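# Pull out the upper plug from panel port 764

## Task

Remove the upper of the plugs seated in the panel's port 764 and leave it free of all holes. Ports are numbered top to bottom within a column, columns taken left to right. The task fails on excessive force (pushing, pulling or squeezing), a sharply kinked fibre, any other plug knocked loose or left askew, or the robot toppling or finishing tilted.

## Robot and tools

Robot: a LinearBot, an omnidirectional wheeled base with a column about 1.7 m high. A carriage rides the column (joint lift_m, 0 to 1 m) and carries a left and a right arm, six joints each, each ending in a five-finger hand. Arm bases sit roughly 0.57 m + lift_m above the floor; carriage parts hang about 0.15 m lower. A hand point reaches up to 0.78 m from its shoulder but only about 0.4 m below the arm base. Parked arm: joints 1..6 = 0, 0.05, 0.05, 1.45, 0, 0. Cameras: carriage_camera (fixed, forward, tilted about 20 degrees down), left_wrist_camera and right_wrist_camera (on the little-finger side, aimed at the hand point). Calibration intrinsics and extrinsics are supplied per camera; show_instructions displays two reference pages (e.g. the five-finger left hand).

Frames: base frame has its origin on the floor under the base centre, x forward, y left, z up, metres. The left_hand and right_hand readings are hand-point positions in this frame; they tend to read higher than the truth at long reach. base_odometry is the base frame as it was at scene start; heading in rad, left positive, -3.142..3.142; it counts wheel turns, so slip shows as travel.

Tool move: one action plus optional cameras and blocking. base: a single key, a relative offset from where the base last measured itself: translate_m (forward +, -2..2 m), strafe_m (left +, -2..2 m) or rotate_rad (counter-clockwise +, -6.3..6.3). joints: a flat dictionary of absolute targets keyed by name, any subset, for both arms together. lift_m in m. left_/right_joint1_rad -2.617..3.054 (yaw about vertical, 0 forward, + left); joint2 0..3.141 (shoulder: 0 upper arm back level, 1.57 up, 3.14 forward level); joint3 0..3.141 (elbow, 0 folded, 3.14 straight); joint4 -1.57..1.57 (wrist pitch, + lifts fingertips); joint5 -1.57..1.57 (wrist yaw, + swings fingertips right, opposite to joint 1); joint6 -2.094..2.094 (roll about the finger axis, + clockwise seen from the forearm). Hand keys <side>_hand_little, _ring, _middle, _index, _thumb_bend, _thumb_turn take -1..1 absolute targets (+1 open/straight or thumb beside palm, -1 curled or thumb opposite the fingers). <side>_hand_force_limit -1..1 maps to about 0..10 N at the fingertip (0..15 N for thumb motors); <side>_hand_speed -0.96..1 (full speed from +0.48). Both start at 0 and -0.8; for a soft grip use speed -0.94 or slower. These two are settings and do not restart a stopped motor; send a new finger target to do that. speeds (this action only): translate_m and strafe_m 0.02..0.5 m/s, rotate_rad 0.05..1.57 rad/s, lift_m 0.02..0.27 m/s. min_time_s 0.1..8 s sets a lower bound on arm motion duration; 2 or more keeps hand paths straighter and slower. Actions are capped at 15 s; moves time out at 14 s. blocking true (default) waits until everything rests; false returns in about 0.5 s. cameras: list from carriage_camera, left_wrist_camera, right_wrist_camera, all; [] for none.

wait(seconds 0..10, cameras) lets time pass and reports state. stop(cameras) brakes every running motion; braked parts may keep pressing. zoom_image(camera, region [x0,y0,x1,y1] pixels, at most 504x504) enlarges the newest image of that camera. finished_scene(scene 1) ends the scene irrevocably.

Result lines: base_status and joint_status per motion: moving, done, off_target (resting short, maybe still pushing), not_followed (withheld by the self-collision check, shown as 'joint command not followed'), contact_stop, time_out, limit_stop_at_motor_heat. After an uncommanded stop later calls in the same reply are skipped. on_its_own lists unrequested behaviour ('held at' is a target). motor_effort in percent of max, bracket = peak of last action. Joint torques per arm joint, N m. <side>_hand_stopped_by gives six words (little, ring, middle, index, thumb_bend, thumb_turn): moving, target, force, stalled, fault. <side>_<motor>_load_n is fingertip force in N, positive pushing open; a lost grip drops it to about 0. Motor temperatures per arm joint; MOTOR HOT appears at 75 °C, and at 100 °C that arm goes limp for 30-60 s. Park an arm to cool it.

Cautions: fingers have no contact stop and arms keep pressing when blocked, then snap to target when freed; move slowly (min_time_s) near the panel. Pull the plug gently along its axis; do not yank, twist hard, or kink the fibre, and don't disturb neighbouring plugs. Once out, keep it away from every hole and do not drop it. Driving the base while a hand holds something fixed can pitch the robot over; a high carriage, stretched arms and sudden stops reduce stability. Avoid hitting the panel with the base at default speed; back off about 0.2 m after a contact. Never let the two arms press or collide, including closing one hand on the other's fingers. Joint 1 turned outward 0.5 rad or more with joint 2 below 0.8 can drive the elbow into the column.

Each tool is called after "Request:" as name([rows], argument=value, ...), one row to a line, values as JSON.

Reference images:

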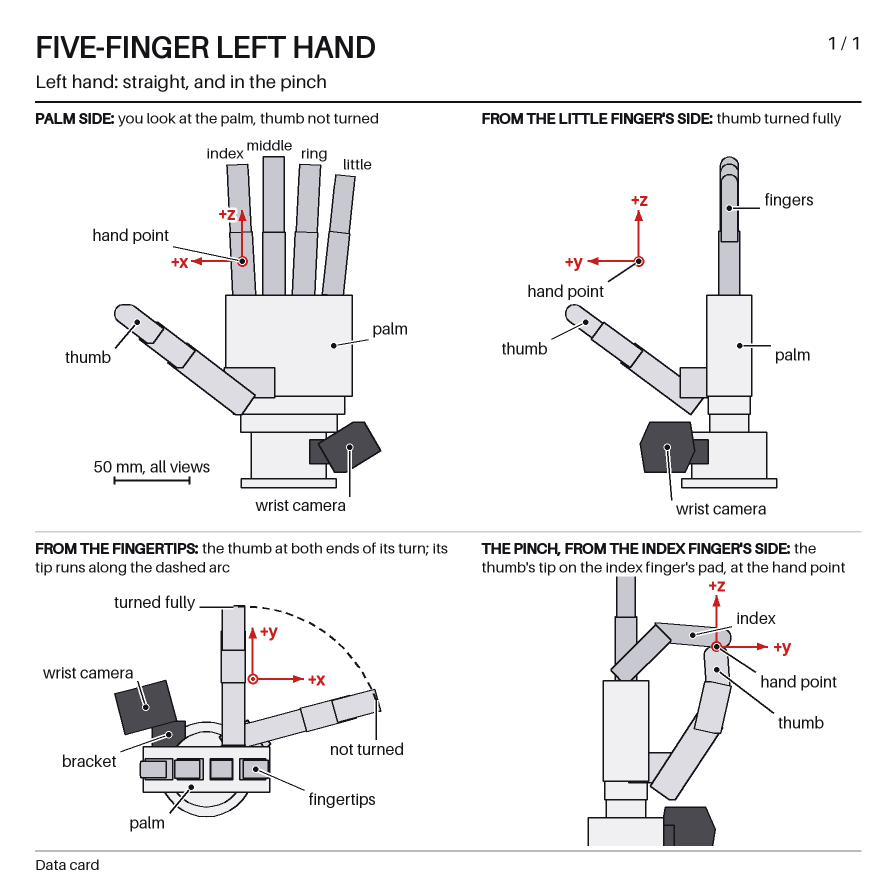

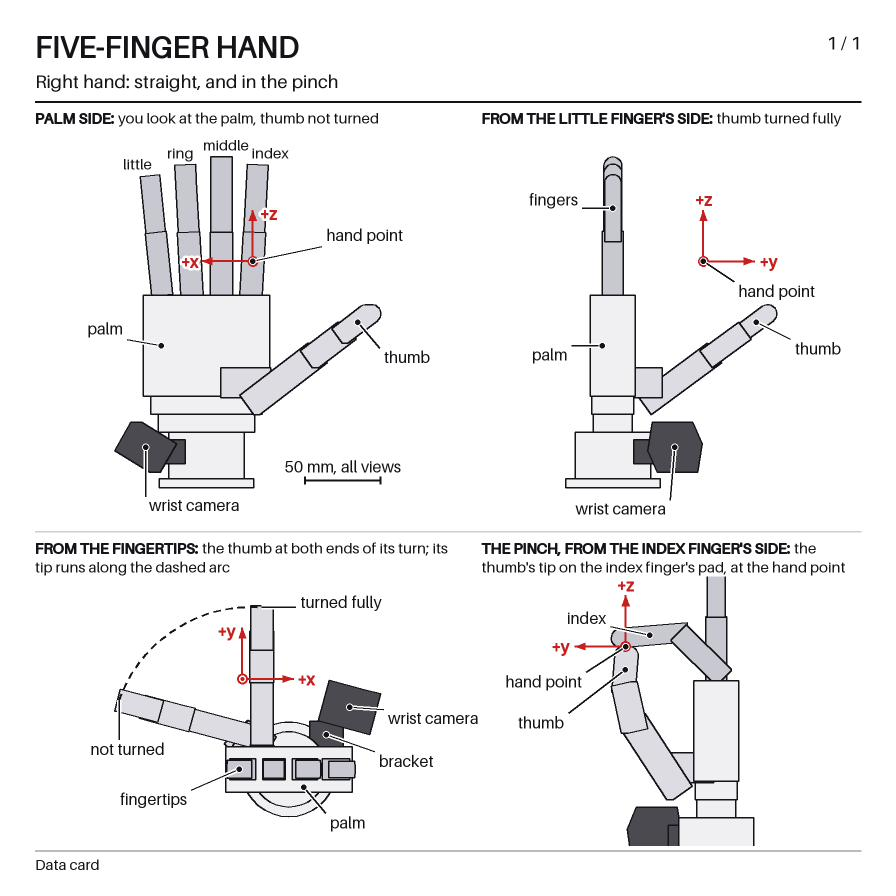

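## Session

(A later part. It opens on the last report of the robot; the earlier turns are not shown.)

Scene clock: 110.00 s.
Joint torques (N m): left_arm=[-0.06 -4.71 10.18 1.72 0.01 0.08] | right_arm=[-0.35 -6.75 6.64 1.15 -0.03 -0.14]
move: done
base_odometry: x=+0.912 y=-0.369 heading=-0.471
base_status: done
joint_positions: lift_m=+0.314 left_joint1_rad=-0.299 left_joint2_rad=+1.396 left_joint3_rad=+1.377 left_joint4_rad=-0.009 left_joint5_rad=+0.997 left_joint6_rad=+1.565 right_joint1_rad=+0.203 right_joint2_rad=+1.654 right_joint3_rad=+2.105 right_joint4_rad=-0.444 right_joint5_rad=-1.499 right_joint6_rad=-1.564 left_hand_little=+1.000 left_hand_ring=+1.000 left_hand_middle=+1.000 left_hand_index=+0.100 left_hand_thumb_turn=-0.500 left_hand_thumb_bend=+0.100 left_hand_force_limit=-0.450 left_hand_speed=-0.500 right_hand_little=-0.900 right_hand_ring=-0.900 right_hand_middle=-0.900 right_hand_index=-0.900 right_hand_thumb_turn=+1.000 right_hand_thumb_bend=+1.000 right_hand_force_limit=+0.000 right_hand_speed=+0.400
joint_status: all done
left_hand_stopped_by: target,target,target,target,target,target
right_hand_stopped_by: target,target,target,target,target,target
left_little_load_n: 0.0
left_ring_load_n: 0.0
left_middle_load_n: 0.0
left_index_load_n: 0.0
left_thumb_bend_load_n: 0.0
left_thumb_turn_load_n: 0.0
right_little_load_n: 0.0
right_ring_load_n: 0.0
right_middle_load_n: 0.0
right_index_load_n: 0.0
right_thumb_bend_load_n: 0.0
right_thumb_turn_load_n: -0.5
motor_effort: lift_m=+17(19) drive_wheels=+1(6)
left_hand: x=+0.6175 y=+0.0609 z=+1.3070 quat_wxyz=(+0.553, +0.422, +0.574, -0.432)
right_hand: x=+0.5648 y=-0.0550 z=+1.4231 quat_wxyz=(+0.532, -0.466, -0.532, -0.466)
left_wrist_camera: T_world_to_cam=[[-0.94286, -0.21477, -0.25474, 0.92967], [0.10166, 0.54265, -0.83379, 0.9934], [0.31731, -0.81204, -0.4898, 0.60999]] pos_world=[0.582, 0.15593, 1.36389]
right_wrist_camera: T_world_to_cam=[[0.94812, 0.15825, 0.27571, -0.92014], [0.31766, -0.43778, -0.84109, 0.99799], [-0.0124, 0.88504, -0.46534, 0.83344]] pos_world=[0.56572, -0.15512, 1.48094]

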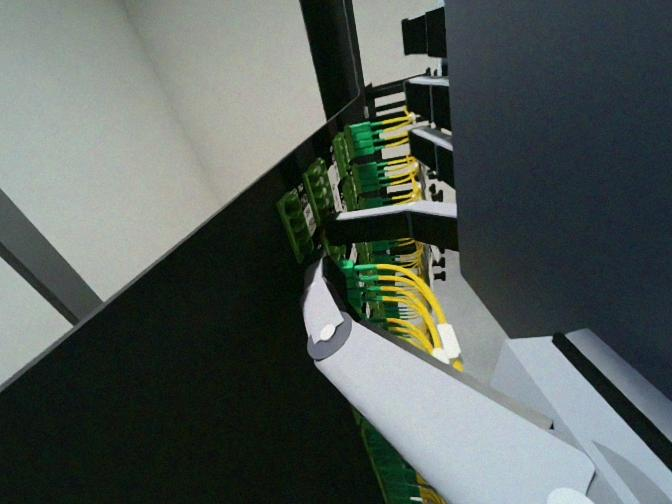

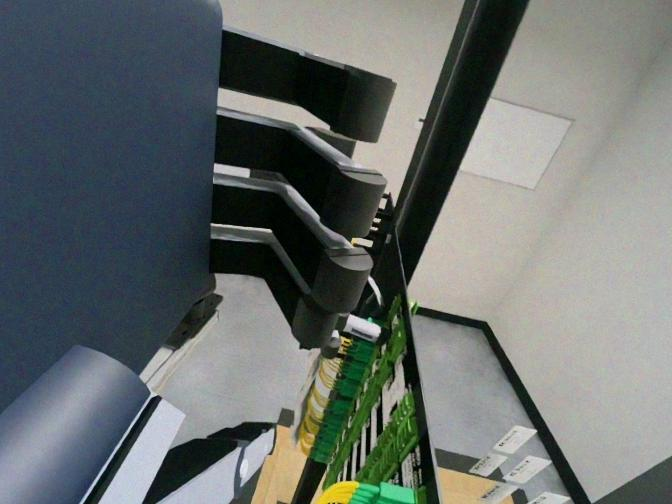

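Request:
move(joints={"left_hand_force_limit": -0.85, "left_hand_speed": -0.95, "left_hand_thumb_bend": 0.0})

Request:
move(joints={"left_hand_force_limit": -0.7, "left_hand_index": -0.25}, cameras=["left_wrist_camera", "right_wrist_camera"])

Request:
zoom_image(camera="right_wrist_camera", region=[340, 270, 440, 370])

Request:
zoom_image(camera="left_wrist_camera", region=[280, 200, 400, 320])

Scene clock: 111.53 s.
Joint torques (N m): left_arm=[-0.05 -4.56 10.21 1.71 0.01 0.09] | right_arm=[-0.24 -6.75 6.53 1.16 -0.03 -0.14]
move: off_target
base_odometry: x=+0.912 y=-0.369 heading=-0.471
base_status: not commanded
joint_positions: lift_m=+0.314 left_joint1_rad=-0.299 left_joint2_rad=+1.396 left_joint3_rad=+1.377 left_joint4_rad=-0.009 left_joint5_rad=+0.993 left_joint6_rad=+1.565 right_joint1_rad=+0.203 right_joint2_rad=+1.654 right_joint3_rad=+2.105 right_joint4_rad=-0.444 right_joint5_rad=-1.499 right_joint6_rad=-1.564 left_hand_little=+1.000 left_hand_ring=+1.000 left_hand_middle=+1.000 left_hand_index=+0.100 left_hand_thumb_turn=-0.500 left_hand_thumb_bend=+0.031 left_hand_force_limit=-0.850 left_hand_speed=-0.950 right_hand_little=-0.900 right_hand_ring=-0.900 right_hand_middle=-0.900 right_hand_index=-0.900 right_hand_thumb_turn=+1.000 right_hand_thumb_bend=+1.000 right_hand_force_limit=+0.000 right_hand_speed=+0.400
joint_status: left_hand_thumb_bend off_target (ended at +0.031, target +0.000); the others done
left_hand_stopped_by: target,target,target,target,force,target
right_hand_stopped_by: target,target,target,target,target,target
left_little_load_n: 0.0
left_ring_load_n: 0.0
left_middle_load_n: 0.0
left_index_load_n: 0.0
left_thumb_bend_load_n: 0.5
left_thumb_turn_load_n: 0.0
right_little_load_n: 0.0
right_ring_load_n: 0.0
right_middle_load_n: 0.0
right_index_load_n: 0.0
right_thumb_bend_load_n: 0.0
right_thumb_turn_load_n: 0.0
motor_effort: lift_m=+18(18) drive_wheels=+0(1)
left_hand: x=+0.6181 y=+0.0612 z=+1.3070 quat_wxyz=(+0.554, +0.421, +0.575, -0.431)
right_hand: x=+0.5648 y=-0.0550 z=+1.4231 quat_wxyz=(+0.532, -0.466, -0.532, -0.466)
pictures: none

Scene clock: 113.43 s.
Joint torques (N m): left_arm=[-0.05 -4.56 10.15 1.69 0 0.09] | right_arm=[-0.23 -6.75 6.56 1.16 -0.04 -0.14]
move: off_target
base_odometry: x=+0.912 y=-0.369 heading=-0.471
base_status: not commanded
joint_positions: lift_m=+0.314 left_joint1_rad=-0.299 left_joint2_rad=+1.396 left_joint3_rad=+1.377 left_joint4_rad=-0.009 left_joint5_rad=+0.993 left_joint6_rad=+1.565 right_joint1_rad=+0.203 right_joint2_rad=+1.654 right_joint3_rad=+2.105 right_joint4_rad=-0.444 right_joint5_rad=-1.499 right_joint6_rad=-1.564 left_hand_little=+1.000 left_hand_ring=+1.000 left_hand_middle=+1.000 left_hand_index=-0.116 left_hand_thumb_turn=-0.500 left_hand_thumb_bend=+0.031 left_hand_force_limit=-0.700 left_hand_speed=-0.950 right_hand_little=-0.900 right_hand_ring=-0.900 right_hand_middle=-0.900 right_hand_index=-0.900 right_hand_thumb_turn=+1.000 right_hand_thumb_bend=+1.000 right_hand_force_limit=+0.000 right_hand_speed=+0.400
joint_status: left_hand_index off_target (ended at -0.116, target -0.250); the others done
left_hand_stopped_by: target,target,target,force,force,target
right_hand_stopped_by: target,target,target,target,target,target
left_little_load_n: 0.0
left_ring_load_n: -0.5
left_middle_load_n: 0.0
left_index_load_n: 2.0
left_thumb_bend_load_n: 1.5
left_thumb_turn_load_n: 0.0
right_little_load_n: 0.0
right_ring_load_n: 0.0
right_middle_load_n: 0.0
right_index_load_n: 0.0
right_thumb_bend_load_n: 0.0
right_thumb_turn_load_n: 0.0
motor_effort: lift_m=+18(19) drive_wheels=+0(1)
left_hand: x=+0.6181 y=+0.0612 z=+1.3070 quat_wxyz=(+0.554, +0.421, +0.575, -0.431)
right_hand: x=+0.5648 y=-0.0550 z=+1.4231 quat_wxyz=(+0.532, -0.466, -0.532, -0.466)
left_wrist_camera: T_world_to_cam=[[-0.94211, -0.21801, -0.25477, 0.93001], [0.0998, 0.54307, -0.83374, 0.99422], [0.32012, -0.8109, -0.48987, 0.60838]] pos_world=[0.5822, 0.15615, 1.36389]
right_wrist_camera: T_world_to_cam=[[0.94812, 0.15825, 0.27571, -0.92014], [0.31766, -0.43778, -0.84109, 0.99799], [-0.0124, 0.88504, -0.46534, 0.83344]] pos_world=[0.56572, -0.15512, 1.48094]

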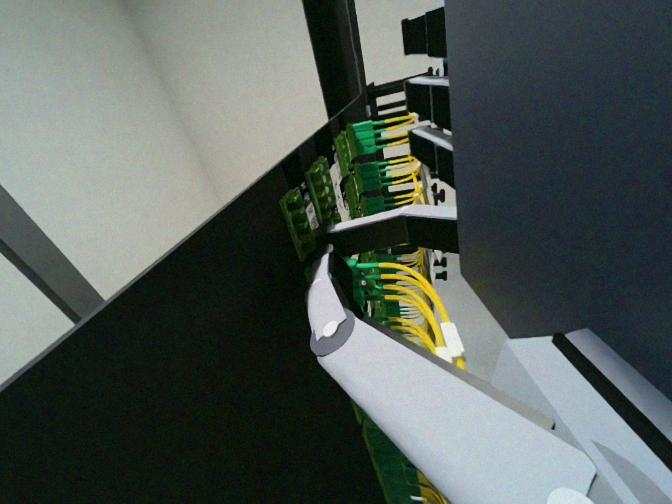

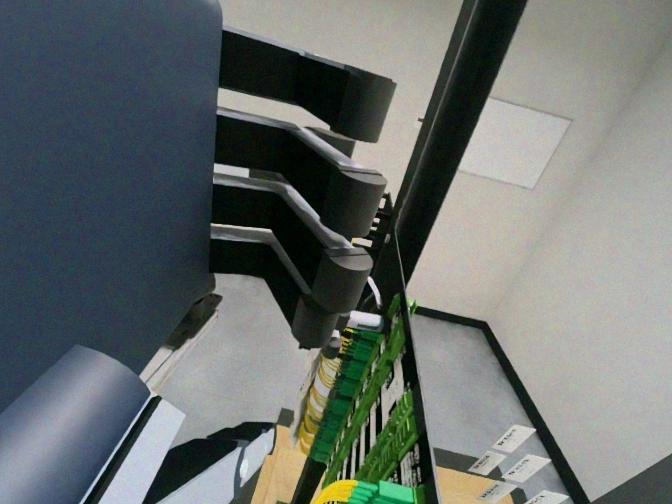

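Scaled by 5.040 from the camera's image (finer frame: 960x720).

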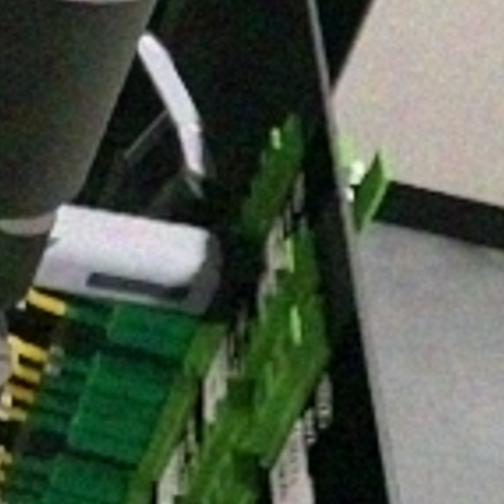

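Scaled by 4.200 from the camera's image (finer frame: 960x720).

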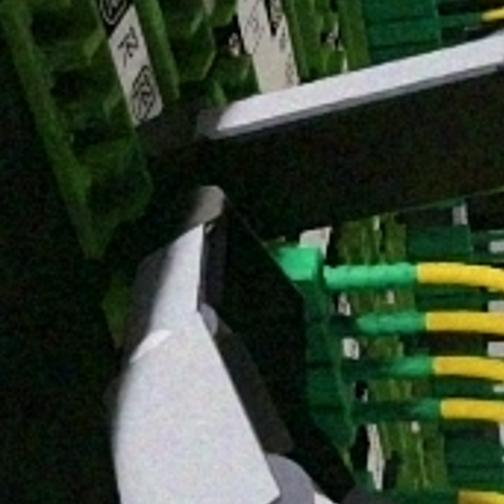

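Request:
move(joints={"left_hand_force_limit": -0.3, "left_hand_index": -0.26}, cameras=["left_wrist_camera"])

Request:
zoom_image(camera="left_wrist_camera", region=[280, 200, 400, 320])

Scene clock: 114.03 s.
Joint torques (N m): left_arm=[-0.08 -4.53 10.19 1.67 0.02 0.1] | right_arm=[-0.23 -6.75 6.56 1.16 -0.03 -0.14]
move: off_target
base_odometry: x=+0.912 y=-0.369 heading=-0.471
base_status: not commanded
joint_positions: lift_m=+0.314 left_joint1_rad=-0.299 left_joint2_rad=+1.396 left_joint3_rad=+1.377 left_joint4_rad=-0.009 left_joint5_rad=+0.993 left_joint6_rad=+1.565 right_joint1_rad=+0.203 right_joint2_rad=+1.654 right_joint3_rad=+2.105 right_joint4_rad=-0.444 right_joint5_rad=-1.499 right_joint6_rad=-1.564 left_hand_little=+1.000 left_hand_ring=+1.000 left_hand_middle=+1.000 left_hand_index=-0.124 left_hand_thumb_turn=-0.500 left_hand_thumb_bend=+0.031 left_hand_force_limit=-0.300 left_hand_speed=-0.950 right_hand_little=-0.900 right_hand_ring=-0.900 right_hand_middle=-0.900 right_hand_index=-0.900 right_hand_thumb_turn=+1.000 right_hand_thumb_bend=+1.000 right_hand_force_limit=+0.000 right_hand_speed=+0.400
joint_status: left_hand_index off_target (ended at -0.124, target -0.260); the others done
left_hand_stopped_by: target,target,target,force,force,target
right_hand_stopped_by: target,target,target,target,target,target
left_little_load_n: 0.0
left_ring_load_n: 0.0
left_middle_load_n: 0.0
left_index_load_n: 4.0
left_thumb_bend_load_n: 2.0
left_thumb_turn_load_n: 0.0
right_little_load_n: 0.0
right_ring_load_n: 0.0
right_middle_load_n: 0.0
right_index_load_n: 0.0
right_thumb_bend_load_n: 0.0
right_thumb_turn_load_n: 0.0
motor_effort: lift_m=+19(19) drive_wheels=+0(1)
left_hand: x=+0.6181 y=+0.0612 z=+1.3070 quat_wxyz=(+0.554, +0.421, +0.575, -0.431)
right_hand: x=+0.5648 y=-0.0550 z=+1.4231 quat_wxyz=(+0.532, -0.466, -0.532, -0.466)
left_wrist_camera: T_world_to_cam=[[-0.94211, -0.21801, -0.25477, 0.93001], [0.0998, 0.54307, -0.83374, 0.99422], [0.32012, -0.8109, -0.48987, 0.60838]] pos_world=[0.5822, 0.15615, 1.36389]

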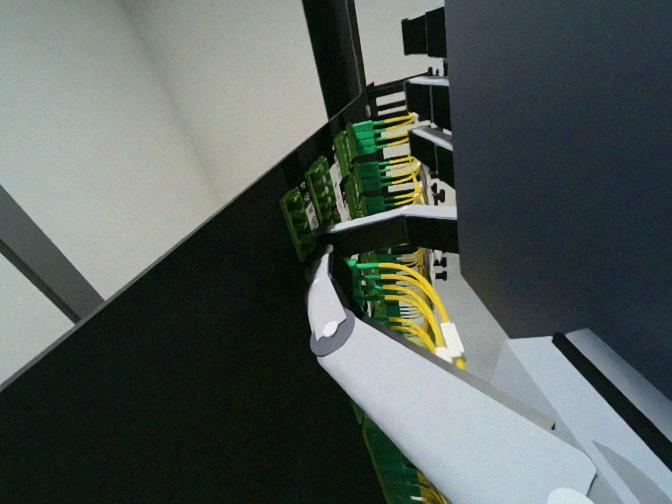

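Scaled by 4.200 from the camera's image (finer frame: 960x720).

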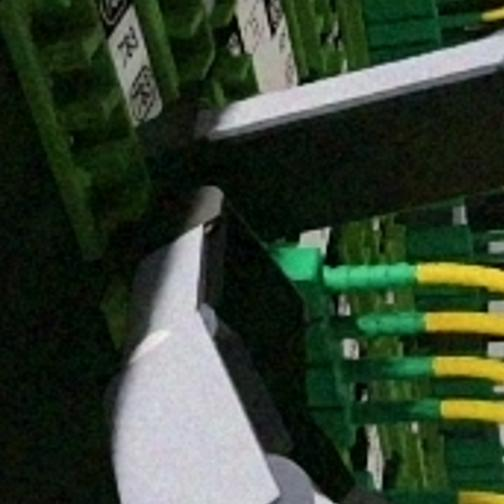

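Request:
move(base={"translate_m": -0.005}, speeds={"translate_m": 0.02}, cameras=["left_wrist_camera"])

Request:
zoom_image(camera="left_wrist_camera", region=[280, 200, 400, 320])

Scene clock: 114.80 s.
Joint torques (N m): left_arm=[-0.09 -4.75 10.21 1.67 0.03 0.06] | right_arm=[-0.27 -6.78 6.64 1.18 -0.02 -0.14]
move: done
base_odometry: x=+0.907 y=-0.367 heading=-0.471
base_status: done
joint_positions: lift_m=+0.314 left_joint1_rad=-0.299 left_joint2_rad=+1.398 left_joint3_rad=+1.377 left_joint4_rad=-0.006 left_joint5_rad=+0.992 left_joint6_rad=+1.568 right_joint1_rad=+0.203 right_joint2_rad=+1.654 right_joint3_rad=+2.105 right_joint4_rad=-0.444 right_joint5_rad=-1.499 right_joint6_rad=-1.564 left_hand_little=+1.000 left_hand_ring=+1.000 left_hand_middle=+1.000 left_hand_index=-0.124 left_hand_thumb_turn=-0.500 left_hand_thumb_bend=+0.031 left_hand_force_limit=-0.300 left_hand_speed=-0.950 right_hand_little=-0.900 right_hand_ring=-0.900 right_hand_middle=-0.900 right_hand_index=-0.900 right_hand_thumb_turn=+1.000 right_hand_thumb_bend=+1.000 right_hand_force_limit=+0.000 right_hand_speed=+0.400
joint_status: not commanded
left_hand_stopped_by: target,target,target,force,force,target
right_hand_stopped_by: target,target,target,target,target,target
left_little_load_n: 0.0
left_ring_load_n: 0.0
left_middle_load_n: 0.0
left_index_load_n: 4.0
left_thumb_bend_load_n: 1.0
left_thumb_turn_load_n: 0.0
right_little_load_n: 0.0
right_ring_load_n: 0.0
right_middle_load_n: 0.0
right_index_load_n: 0.0
right_thumb_bend_load_n: 0.0
right_thumb_turn_load_n: 0.5
motor_effort: lift_m=+17(18) drive_wheels=+1(6)
left_hand: x=+0.6190 y=+0.0613 z=+1.3071 quat_wxyz=(+0.555, +0.421, +0.574, -0.429)
right_hand: x=+0.5647 y=-0.0550 z=+1.4231 quat_wxyz=(+0.532, -0.466, -0.532, -0.466)
left_wrist_camera: T_world_to_cam=[[-0.94076, -0.21965, -0.25832, 0.9348], [0.10185, 0.54361, -0.83314, 0.99208], [0.32342, -0.81009, -0.48904, 0.60505]] pos_world=[0.5827, 0.15616, 1.36391]

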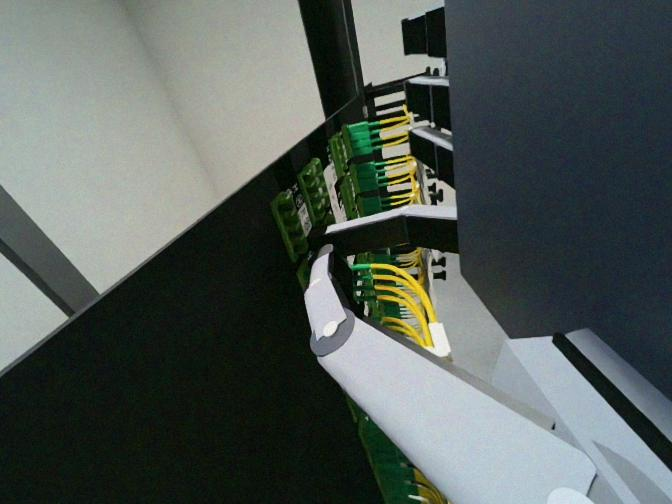

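Scaled by 4.200 from the camera's image (finer frame: 960x720).

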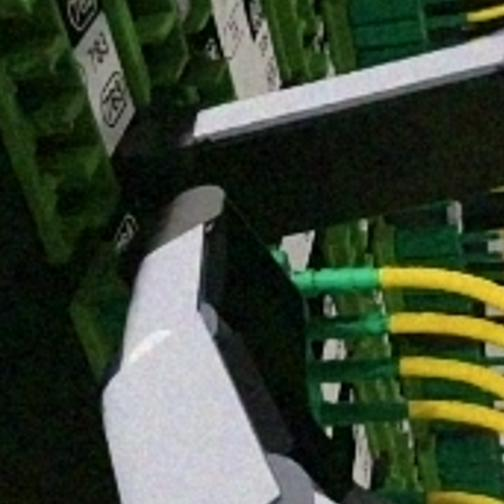

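Request:
move(joints={"left_hand_speed": 0.0, "left_hand_index": 0.3})

Request:
move(joints={"left_hand_thumb_bend": 0.12})

Request:
move(joints={"lift_m": 0.345}, speeds={"lift_m": 0.06})

Request:
move(joints={"left_hand_index": 1.0, "left_hand_thumb_bend": -1.0}, base={"translate_m": -0.012}, speeds={"translate_m": 0.05}, cameras=["left_wrist_camera", "right_wrist_camera"])

Scene clock: 115.87 s.
Joint torques (N m): left_arm=[-0.02 -4.7 10.19 1.67 0.04 0.07] | right_arm=[-0.23 -6.78 6.53 1.17 -0.03 -0.13]
move: done
base_odometry: x=+0.907 y=-0.367 heading=-0.471
base_status: not commanded
joint_positions: lift_m=+0.314 left_joint1_rad=-0.299 left_joint2_rad=+1.398 left_joint3_rad=+1.377 left_joint4_rad=-0.006 left_joint5_rad=+0.992 left_joint6_rad=+1.568 right_joint1_rad=+0.203 right_joint2_rad=+1.654 right_joint3_rad=+2.105 right_joint4_rad=-0.444 right_joint5_rad=-1.499 right_joint6_rad=-1.564 left_hand_little=+1.000 left_hand_ring=+1.000 left_hand_middle=+1.000 left_hand_index=+0.300 left_hand_thumb_turn=-0.500 left_hand_thumb_bend=+0.030 left_hand_force_limit=-0.300 left_hand_speed=+0.000 right_hand_little=-0.900 right_hand_ring=-0.900 right_hand_middle=-0.900 right_hand_index=-0.900 right_hand_thumb_turn=+1.000 right_hand_thumb_bend=+1.000 right_hand_force_limit=+0.000 right_hand_speed=+0.400
joint_status: all done
left_hand_stopped_by: target,target,target,target,force,target
right_hand_stopped_by: target,target,target,target,target,target
left_little_load_n: 0.0
left_ring_load_n: 0.0
left_middle_load_n: 0.0
left_index_load_n: 0.0
left_thumb_bend_load_n: 0.0
left_thumb_turn_load_n: 0.0
right_little_load_n: 0.0
right_ring_load_n: 0.0
right_middle_load_n: 0.0
right_index_load_n: 0.0
right_thumb_bend_load_n: 0.0
right_thumb_turn_load_n: 0.0
motor_effort: lift_m=+17(19) drive_wheels=-1(2)
left_hand: x=+0.6189 y=+0.0612 z=+1.3071 quat_wxyz=(+0.555, +0.421, +0.574, -0.430)
right_hand: x=+0.5647 y=-0.0550 z=+1.4231 quat_wxyz=(+0.532, -0.466, -0.532, -0.466)
pictures: none

Scene clock: 116.40 s.
Joint torques (N m): left_arm=[-0.05 -4.74 10.13 1.67 0.02 0.05] | right_arm=[-0.24 -6.75 6.52 1.17 -0.03 -0.14]
move: done
base_odometry: x=+0.907 y=-0.367 heading=-0.471
base_status: not commanded
joint_positions: lift_m=+0.314 left_joint1_rad=-0.299 left_joint2_rad=+1.398 left_joint3_rad=+1.377 left_joint4_rad=-0.006 left_joint5_rad=+0.993 left_joint6_rad=+1.568 right_joint1_rad=+0.203 right_joint2_rad=+1.654 right_joint3_rad=+2.105 right_joint4_rad=-0.444 right_joint5_rad=-1.499 right_joint6_rad=-1.564 left_hand_little=+1.000 left_hand_ring=+1.000 left_hand_middle=+1.000 left_hand_index=+0.300 left_hand_thumb_turn=-0.500 left_hand_thumb_bend=+0.120 left_hand_force_limit=-0.300 left_hand_speed=+0.000 right_hand_little=-0.900 right_hand_ring=-0.900 right_hand_middle=-0.900 right_hand_index=-0.900 right_hand_thumb_turn=+1.000 right_hand_thumb_bend=+1.000 right_hand_force_limit=+0.000 right_hand_speed=+0.400
joint_status: all done
left_hand_stopped_by: target,target,target,target,target,target
right_hand_stopped_by: target,target,target,target,target,target
left_little_load_n: 0.0
left_ring_load_n: 0.0
left_middle_load_n: 0.0
left_index_load_n: 0.0
left_thumb_bend_load_n: 0.0
left_thumb_turn_load_n: 0.0
right_little_load_n: 0.0
right_ring_load_n: 0.0
right_middle_load_n: 0.5
right_index_load_n: 0.0
right_thumb_bend_load_n: 0.0
right_thumb_turn_load_n: 0.0
motor_effort: lift_m=+17(19) drive_wheels=-1(2)
left_hand: x=+0.6187 y=+0.0611 z=+1.3071 quat_wxyz=(+0.555, +0.422, +0.574, -0.430)
right_hand: x=+0.5647 y=-0.0550 z=+1.4231 quat_wxyz=(+0.532, -0.466, -0.532, -0.466)
pictures: none

Scene clock: 117.27 s.
Joint torques (N m): left_arm=[-0.05 -4.68 10.11 1.69 -0.01 0.05] | right_arm=[-0.36 -6.8 6.58 1.16 -0.06 -0.14]
move: done
base_odometry: x=+0.907 y=-0.367 heading=-0.471
base_status: not commanded
joint_positions: lift_m=+0.345 left_joint1_rad=-0.299 left_joint2_rad=+1.398 left_joint3_rad=+1.377 left_joint4_rad=-0.009 left_joint5_rad=+0.994 left_joint6_rad=+1.568 right_joint1_rad=+0.203 right_joint2_rad=+1.654 right_joint3_rad=+2.105 right_joint4_rad=-0.445 right_joint5_rad=-1.498 right_joint6_rad=-1.564 left_hand_little=+1.000 left_hand_ring=+1.000 left_hand_middle=+1.000 left_hand_index=+0.300 left_hand_thumb_turn=-0.500 left_hand_thumb_bend=+0.120 left_hand_force_limit=-0.300 left_hand_speed=+0.000 right_hand_little=-0.900 right_hand_ring=-0.900 right_hand_middle=-0.900 right_hand_index=-0.900 right_hand_thumb_turn=+1.000 right_hand_thumb_bend=+1.000 right_hand_force_limit=+0.000 right_hand_speed=+0.400
joint_status: all done
left_hand_stopped_by: target,target,target,target,target,target
right_hand_stopped_by: target,target,target,target,target,target
left_little_load_n: 0.0
left_ring_load_n: 0.0
left_middle_load_n: 0.0
left_index_load_n: 0.0
left_thumb_bend_load_n: 0.0
left_thumb_turn_load_n: 0.0
right_little_load_n: 0.0
right_ring_load_n: 0.0
right_middle_load_n: 0.0
right_index_load_n: 0.0
right_thumb_bend_load_n: 0.0
right_thumb_turn_load_n: 0.0
motor_effort: lift_m=+21(24) drive_wheels=-1(2)
left_hand: x=+0.6184 y=+0.0611 z=+1.3367 quat_wxyz=(+0.554, +0.422, +0.575, -0.430)
right_hand: x=+0.5648 y=-0.0550 z=+1.4533 quat_wxyz=(+0.532, -0.466, -0.531, -0.466)
pictures: none

Scene clock: 118.53 s.
Joint torques (N m): left_arm=[-0.08 -4.78 10.18 1.68 -0.02 0.06] | right_arm=[-0.23 -6.79 6.58 1.18 -0.04 -0.14]
move: done
base_odometry: x=+0.897 y=-0.361 heading=-0.471
base_status: done
joint_positions: lift_m=+0.345 left_joint1_rad=-0.299 left_joint2_rad=+1.398 left_joint3_rad=+1.377 left_joint4_rad=-0.009 left_joint5_rad=+0.995 left_joint6_rad=+1.568 right_joint1_rad=+0.203 right_joint2_rad=+1.654 right_joint3_rad=+2.105 right_joint4_rad=-0.445 right_joint5_rad=-1.498 right_joint6_rad=-1.564 left_hand_little=+1.000 left_hand_ring=+1.000 left_hand_middle=+1.000 left_hand_index=+1.000 left_hand_thumb_turn=-0.500 left_hand_thumb_bend=-0.996 left_hand_force_limit=-0.300 left_hand_speed=+0.000 right_hand_little=-0.900 right_hand_ring=-0.900 right_hand_middle=-0.900 right_hand_index=-0.900 right_hand_thumb_turn=+1.000 right_hand_thumb_bend=+1.000 right_hand_force_limit=+0.000 right_hand_speed=+0.400
joint_status: all done
left_hand_stopped_by: target,target,target,target,target,target
right_hand_stopped_by: target,target,target,target,target,target
left_little_load_n: 0.0
left_ring_load_n: 0.0
left_middle_load_n: 0.0
left_index_load_n: 0.0
left_thumb_bend_load_n: 4.0
left_thumb_turn_load_n: 0.5
right_little_load_n: 0.0
right_ring_load_n: 0.0
right_middle_load_n: 0.0
right_index_load_n: 0.0
right_thumb_bend_load_n: 0.0
right_thumb_turn_load_n: 0.0
motor_effort: lift_m=+23(23) drive_wheels=+3(8)
left_hand: x=+0.6182 y=+0.0609 z=+1.3368 quat_wxyz=(+0.554, +0.422, +0.574, -0.431)
right_hand: x=+0.5651 y=-0.0550 z=+1.4530 quat_wxyz=(+0.532, -0.467, -0.531, -0.466)
left_wrist_camera: T_world_to_cam=[[-0.94234, -0.21586, -0.25574, 0.93898], [0.10149, 0.54387, -0.83301, 1.01708], [0.3189, -0.81093, -0.4906, 0.62437]] pos_world=[0.5825, 0.15585, 1.39369]
right_wrist_camera: T_world_to_cam=[[0.94868, 0.15798, 0.27394, -0.92644], [0.31597, -0.43823, -0.8415, 1.02452], [-0.01289, 0.88487, -0.46566, 0.84809]] pos_world=[0.56612, -0.15512, 1.51083]

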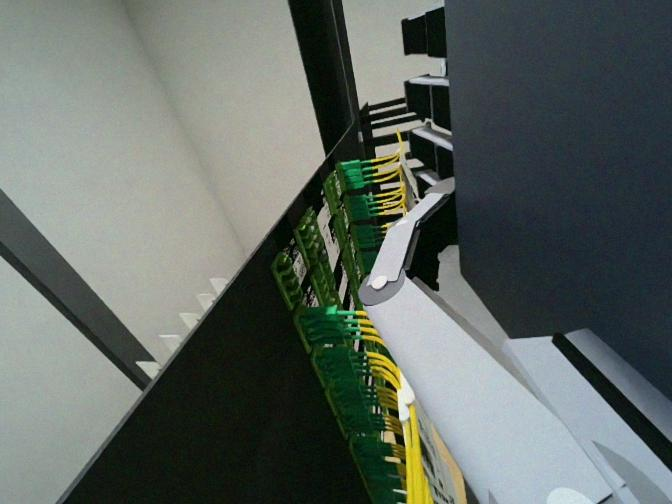

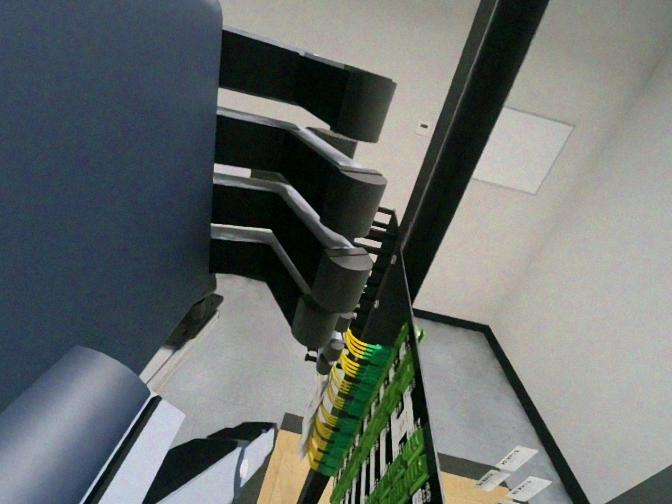

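Now a great view of the plugs from the left.

Request:
zoom_image(camera="left_wrist_camera", region=[285, 290, 385, 370])

Request:
zoom_image(camera="right_wrist_camera", region=[340, 310, 420, 390])

Scaled by 5.040 from the camera's image (finer frame: 960x720).

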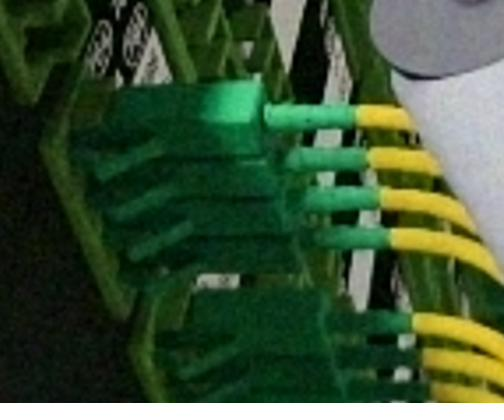

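Scaled by 6.300 from the camera's image (finer frame: 960x720).

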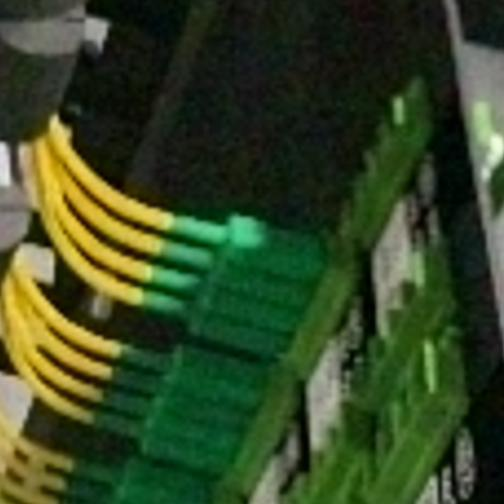

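Request:
zoom_image(camera="left_wrist_camera", region=[290, 300, 345, 350])

Scaled by 9.164 from the camera's image (finer frame: 960x720).

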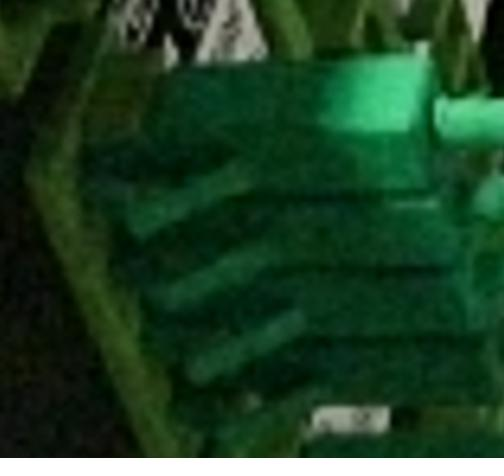

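Request:
move(base={"translate_m": -0.12}, speeds={"translate_m": 0.15})

Request:
move(joints={"right_joint1_rad": -0.1, "right_joint2_rad": 1.1, "right_joint3_rad": 1.2, "right_joint4_rad": -0.1, "right_joint5_rad": -1.0, "right_joint6_rad": -1.57, "right_hand_little": 1.0, "right_hand_ring": 1.0, "right_hand_middle": 1.0, "right_hand_index": 0.1, "left_hand_thumb_bend": 1.0, "left_hand_thumb_turn": 1.0}, min_time_s=3)

Request:
move(joints={"left_joint1_rad": -0.2, "left_joint2_rad": 1.65, "left_joint3_rad": 2.12, "left_joint4_rad": -0.45, "left_joint5_rad": 1.5, "left_joint6_rad": 1.57, "left_hand_speed": 0.4, "left_hand_force_limit": 0.0, "left_hand_little": -0.9, "left_hand_ring": -0.9, "left_hand_middle": -0.9, "left_hand_index": -0.9}, min_time_s=3, cameras=["carriage_camera"])

Scene clock: 125.33 s.
Joint torques (N m): left_arm=[-0.03 -4.59 10.04 1.74 -0.04 0.05] | right_arm=[-0.23 -6.78 6.68 1.22 -0.03 -0.13]
move: done
base_odometry: x=+0.790 y=-0.307 heading=-0.471
base_status: done
joint_positions: lift_m=+0.345 left_joint1_rad=-0.299 left_joint2_rad=+1.398 left_joint3_rad=+1.377 left_joint4_rad=-0.009 left_joint5_rad=+0.996 left_joint6_rad=+1.568 right_joint1_rad=+0.203 right_joint2_rad=+1.654 right_joint3_rad=+2.105 right_joint4_rad=-0.447 right_joint5_rad=-1.499 right_joint6_rad=-1.564 left_hand_little=+1.000 left_hand_ring=+1.000 left_hand_middle=+1.000 left_hand_index=+1.000 left_hand_thumb_turn=-0.500 left_hand_thumb_bend=-0.996 left_hand_force_limit=-0.300 left_hand_speed=+0.000 right_hand_little=-0.900 right_hand_ring=-0.900 right_hand_middle=-0.900 right_hand_index=-0.900 right_hand_thumb_turn=+1.000 right_hand_thumb_bend=+1.000 right_hand_force_limit=+0.000 right_hand_speed=+0.400
joint_status: not commanded
left_hand_stopped_by: target,target,target,target,target,target
right_hand_stopped_by: target,target,target,target,target,target
left_little_load_n: 0.0
left_ring_load_n: 0.0
left_middle_load_n: 0.0
left_index_load_n: 0.0
left_thumb_bend_load_n: 4.5
left_thumb_turn_load_n: 0.5
right_little_load_n: 0.0
right_ring_load_n: 0.0
right_middle_load_n: 0.0
right_index_load_n: 0.0
right_thumb_bend_load_n: 0.0
right_thumb_turn_load_n: 0.0
motor_effort: lift_m=+21(23) drive_wheels=+0(8)
left_hand: x=+0.6182 y=+0.0609 z=+1.3367 quat_wxyz=(+0.553, +0.422, +0.575, -0.431)
right_hand: x=+0.5650 y=-0.0550 z=+1.4527 quat_wxyz=(+0.532, -0.467, -0.531, -0.465)
pictures: none

Scene clock: 128.63 s.
Joint torques (N m): left_arm=[-0.05 -4.64 10.17 1.69 -0.01 0.06] | right_arm=[-0.92 -4.41 6.04 1.83 0.03 -0.11]
move: done
base_odometry: x=+0.790 y=-0.307 heading=-0.471
base_status: not commanded
joint_positions: lift_m=+0.345 left_joint1_rad=-0.299 left_joint2_rad=+1.398 left_joint3_rad=+1.377 left_joint4_rad=-0.009 left_joint5_rad=+0.996 left_joint6_rad=+1.568 right_joint1_rad=-0.090 right_joint2_rad=+1.114 right_joint3_rad=+1.208 right_joint4_rad=-0.118 right_joint5_rad=-1.011 right_joint6_rad=-1.564 left_hand_little=+1.000 left_hand_ring=+1.000 left_hand_middle=+1.000 left_hand_index=+1.000 left_hand_thumb_turn=+1.000 left_hand_thumb_bend=+1.000 left_hand_force_limit=-0.300 left_hand_speed=+0.000 right_hand_little=+1.000 right_hand_ring=+1.000 right_hand_middle=+1.000 right_hand_index=+0.100 right_hand_thumb_turn=+1.000 right_hand_thumb_bend=+1.000 right_hand_force_limit=+0.000 right_hand_speed=+0.400
joint_status: all done
left_hand_stopped_by: target,target,target,target,target,target
right_hand_stopped_by: target,target,target,target,target,target
left_little_load_n: 0.0
left_ring_load_n: 0.0
left_middle_load_n: -0.5
left_index_load_n: 0.0
left_thumb_bend_load_n: 0.0
left_thumb_turn_load_n: 0.0
right_little_load_n: 0.0
right_ring_load_n: 0.0
right_middle_load_n: 0.0
right_index_load_n: 0.0
right_thumb_bend_load_n: 0.0
right_thumb_turn_load_n: 0.0
motor_effort: lift_m=+21(23) drive_wheels=+1(1)
left_hand: x=+0.6182 y=+0.0609 z=+1.3367 quat_wxyz=(+0.553, +0.422, +0.575, -0.431)
right_hand: x=+0.6061 y=-0.2188 z=+1.3424 quat_wxyz=(+0.321, -0.642, -0.308, -0.625)
pictures: none

Scene clock: 131.93 s.
Joint torques (N m): left_arm=[0.65 -4.19 9.11 1.17 -0.02 0.08] | right_arm=[-0.91 -4.41 6.04 1.79 0.06 -0.11]
move: done
base_odometry: x=+0.790 y=-0.307 heading=-0.471
base_status: not commanded
joint_positions: lift_m=+0.345 left_joint1_rad=-0.208 left_joint2_rad=+1.636 left_joint3_rad=+2.090 left_joint4_rad=-0.445 left_joint5_rad=+1.492 left_joint6_rad=+1.568 right_joint1_rad=-0.090 right_joint2_rad=+1.114 right_joint3_rad=+1.208 right_joint4_rad=-0.117 right_joint5_rad=-1.010 right_joint6_rad=-1.564 left_hand_little=-0.900 left_hand_ring=-0.900 left_hand_middle=-0.900 left_hand_index=-0.900 left_hand_thumb_turn=+1.000 left_hand_thumb_bend=+1.000 left_hand_force_limit=+0.000 left_hand_speed=+0.400 right_hand_little=+1.000 right_hand_ring=+1.000 right_hand_middle=+1.000 right_hand_index=+0.100 right_hand_thumb_turn=+1.000 right_hand_thumb_bend=+1.000 right_hand_force_limit=+0.000 right_hand_speed=+0.400
joint_status: all done
left_hand_stopped_by: target,target,target,target,target,target
right_hand_stopped_by: target,target,target,target,target,target
left_little_load_n: 0.0
left_ring_load_n: 0.0
left_middle_load_n: 0.0
left_index_load_n: 0.0
left_thumb_bend_load_n: 0.0
left_thumb_turn_load_n: 0.0
right_little_load_n: 0.0
right_ring_load_n: 0.0
right_middle_load_n: 0.0
right_index_load_n: 0.0
right_thumb_bend_load_n: 0.0
right_thumb_turn_load_n: 0.0
motor_effort: lift_m=+22(23) drive_wheels=+0(1)
left_hand: x=+0.5600 y=+0.0546 z=+1.4548 quat_wxyz=(+0.469, +0.532, +0.465, -0.530)
right_hand: x=+0.6063 y=-0.2190 z=+1.3428 quat_wxyz=(+0.320, -0.641, -0.308, -0.626)
carriage_camera: T_world_to_cam=[[0.04533, -0.99871, 0.02275, -0.03744], [-0.33689, -0.03672, -0.94083, 1.32788], [0.94045, 0.03499, -0.33812, 0.3303]] pos_world=[0.13841, -0.00019, 1.36184]

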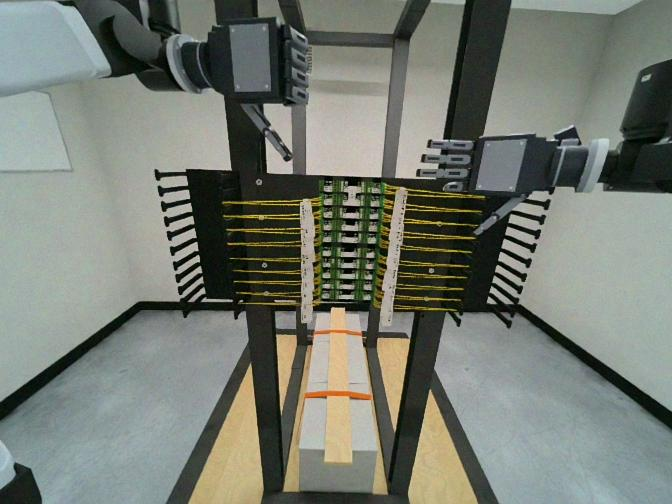

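Request:
move(base={"strafe_m": 0.122}, speeds={"strafe_m": 0.1}, joints={"right_joint1_rad": 0.3, "right_joint2_rad": 1.4, "right_joint3_rad": 1.4, "right_joint4_rad": 0.0, "right_joint5_rad": -1.0, "right_joint6_rad": -1.57, "right_hand_thumb_turn": -0.5, "right_hand_thumb_bend": 0.2, "right_hand_speed": 0.0}, min_time_s=3, cameras=["all"])

Scene clock: 135.57 s.
Joint torques (N m): left_arm=[0.44 -4.16 9.06 1.2 -0.01 0.08] | right_arm=[1.06 -5.04 9.11 1.83 0.01 -0.12]
move: done
base_odometry: x=+0.845 y=-0.198 heading=-0.470
base_status: done
joint_positions: lift_m=+0.345 left_joint1_rad=-0.205 left_joint2_rad=+1.636 left_joint3_rad=+2.090 left_joint4_rad=-0.450 left_joint5_rad=+1.493 left_joint6_rad=+1.568 right_joint1_rad=+0.290 right_joint2_rad=+1.392 right_joint3_rad=+1.372 right_joint4_rad=-0.018 right_joint5_rad=-1.006 right_joint6_rad=-1.564 left_hand_little=-0.900 left_hand_ring=-0.900 left_hand_middle=-0.900 left_hand_index=-0.900 left_hand_thumb_turn=+1.000 left_hand_thumb_bend=+1.000 left_hand_force_limit=+0.000 left_hand_speed=+0.400 right_hand_little=+1.000 right_hand_ring=+1.000 right_hand_middle=+1.000 right_hand_index=+0.100 right_hand_thumb_turn=-0.500 right_hand_thumb_bend=+0.200 right_hand_force_limit=+0.000 right_hand_speed=+0.000
joint_status: all done
left_hand_stopped_by: target,target,target,target,target,target
right_hand_stopped_by: target,target,target,target,target,target
left_little_load_n: 0.0
left_ring_load_n: 0.0
left_middle_load_n: 0.5
left_index_load_n: 0.0
left_thumb_bend_load_n: 0.0
left_thumb_turn_load_n: 0.0
right_little_load_n: 0.0
right_ring_load_n: 0.0
right_middle_load_n: 0.0
right_index_load_n: 0.0
right_thumb_bend_load_n: 0.0
right_thumb_turn_load_n: 0.0
motor_effort: lift_m=+21(23) drive_wheels=-1(5)
left_hand: x=+0.5603 y=+0.0556 z=+1.4542 quat_wxyz=(+0.468, +0.531, +0.467, -0.530)
right_hand: x=+0.6169 y=-0.0639 z=+1.3349 quat_wxyz=(+0.433, -0.577, -0.420, -0.550)
pictures: carriage_camera, left_wrist_camera, right_wrist_camera
carriage_camera: T_world_to_cam=[[0.04533, -0.99871, 0.02275, -0.03744], [-0.33689, -0.03672, -0.94083, 1.32788], [0.94045, 0.03499, -0.33812, 0.3303]] pos_world=[0.13841, -0.00019, 1.36184]
left_wrist_camera: T_world_to_cam=[[-0.94402, 0.16625, -0.28493, 0.93547], [0.32967, 0.44366, -0.83336, 1.00183], [-0.01213, -0.88064, -0.47363, 0.86081]] pos_world=[0.56328, 0.15806, 1.50914]
right_wrist_camera: T_world_to_cam=[[0.94449, -0.22661, 0.23788, -0.91559], [0.08319, -0.53549, -0.84044, 1.04078], [0.31783, 0.81357, -0.48691, 0.62141]] pos_world=[0.58067, -0.15572, 1.39508]

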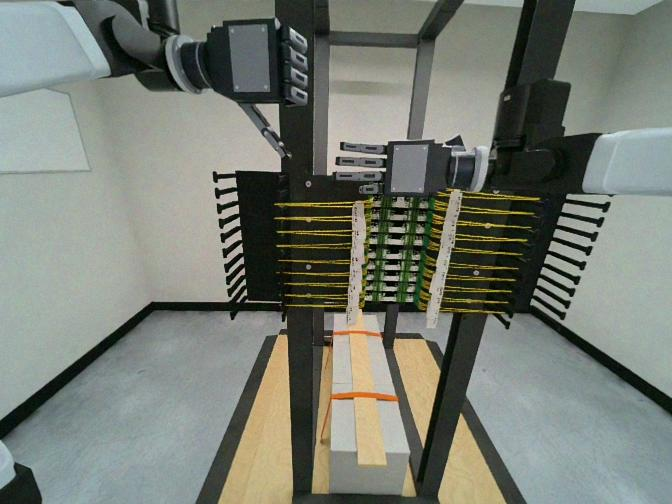

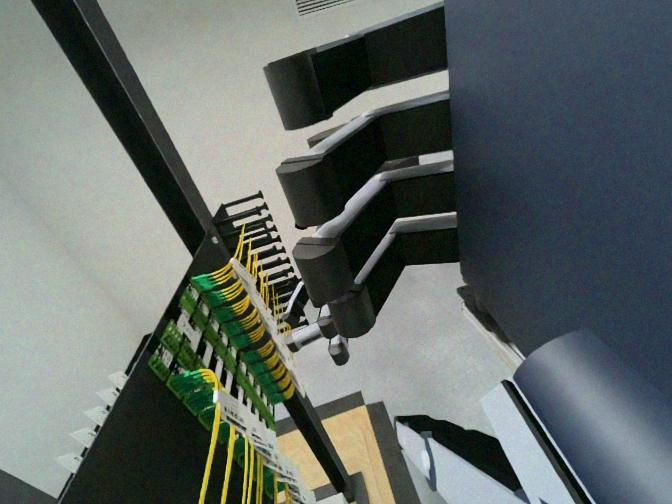

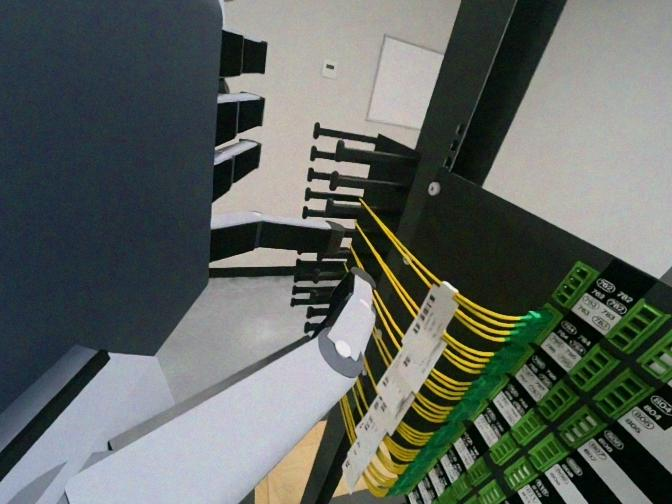

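Request:
zoom_image(camera="right_wrist_camera", region=[480, 260, 600, 360])

Request:
zoom_image(camera="right_wrist_camera", region=[280, 200, 400, 320])

Request:
zoom_image(camera="left_wrist_camera", region=[150, 280, 310, 420])

Scaled by 4.200 from the camera's image (finer frame: 960x720).

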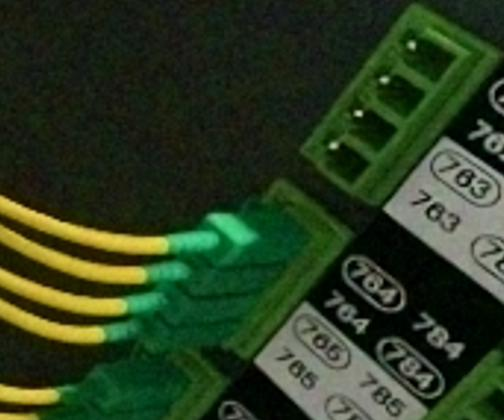

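Scaled by 4.200 from the camera's image (finer frame: 960x720).

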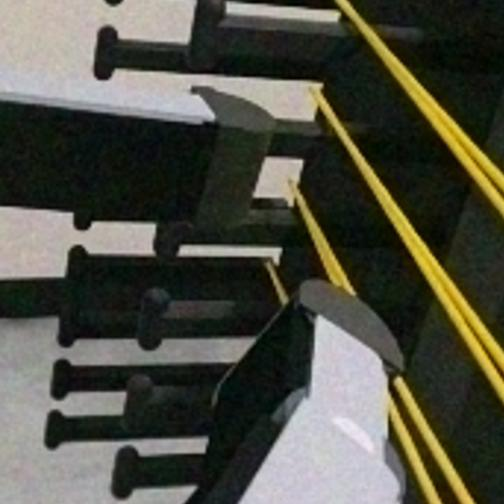

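Scaled by 3.150 from the camera's image (finer frame: 960x720).

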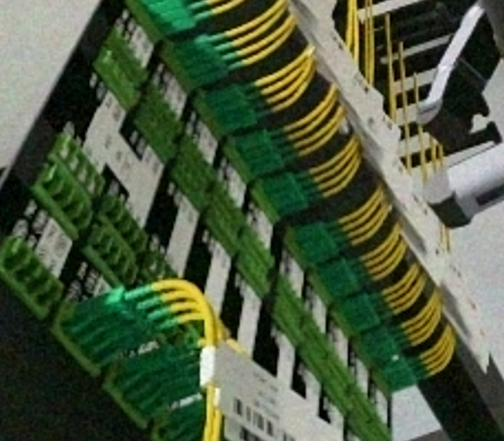

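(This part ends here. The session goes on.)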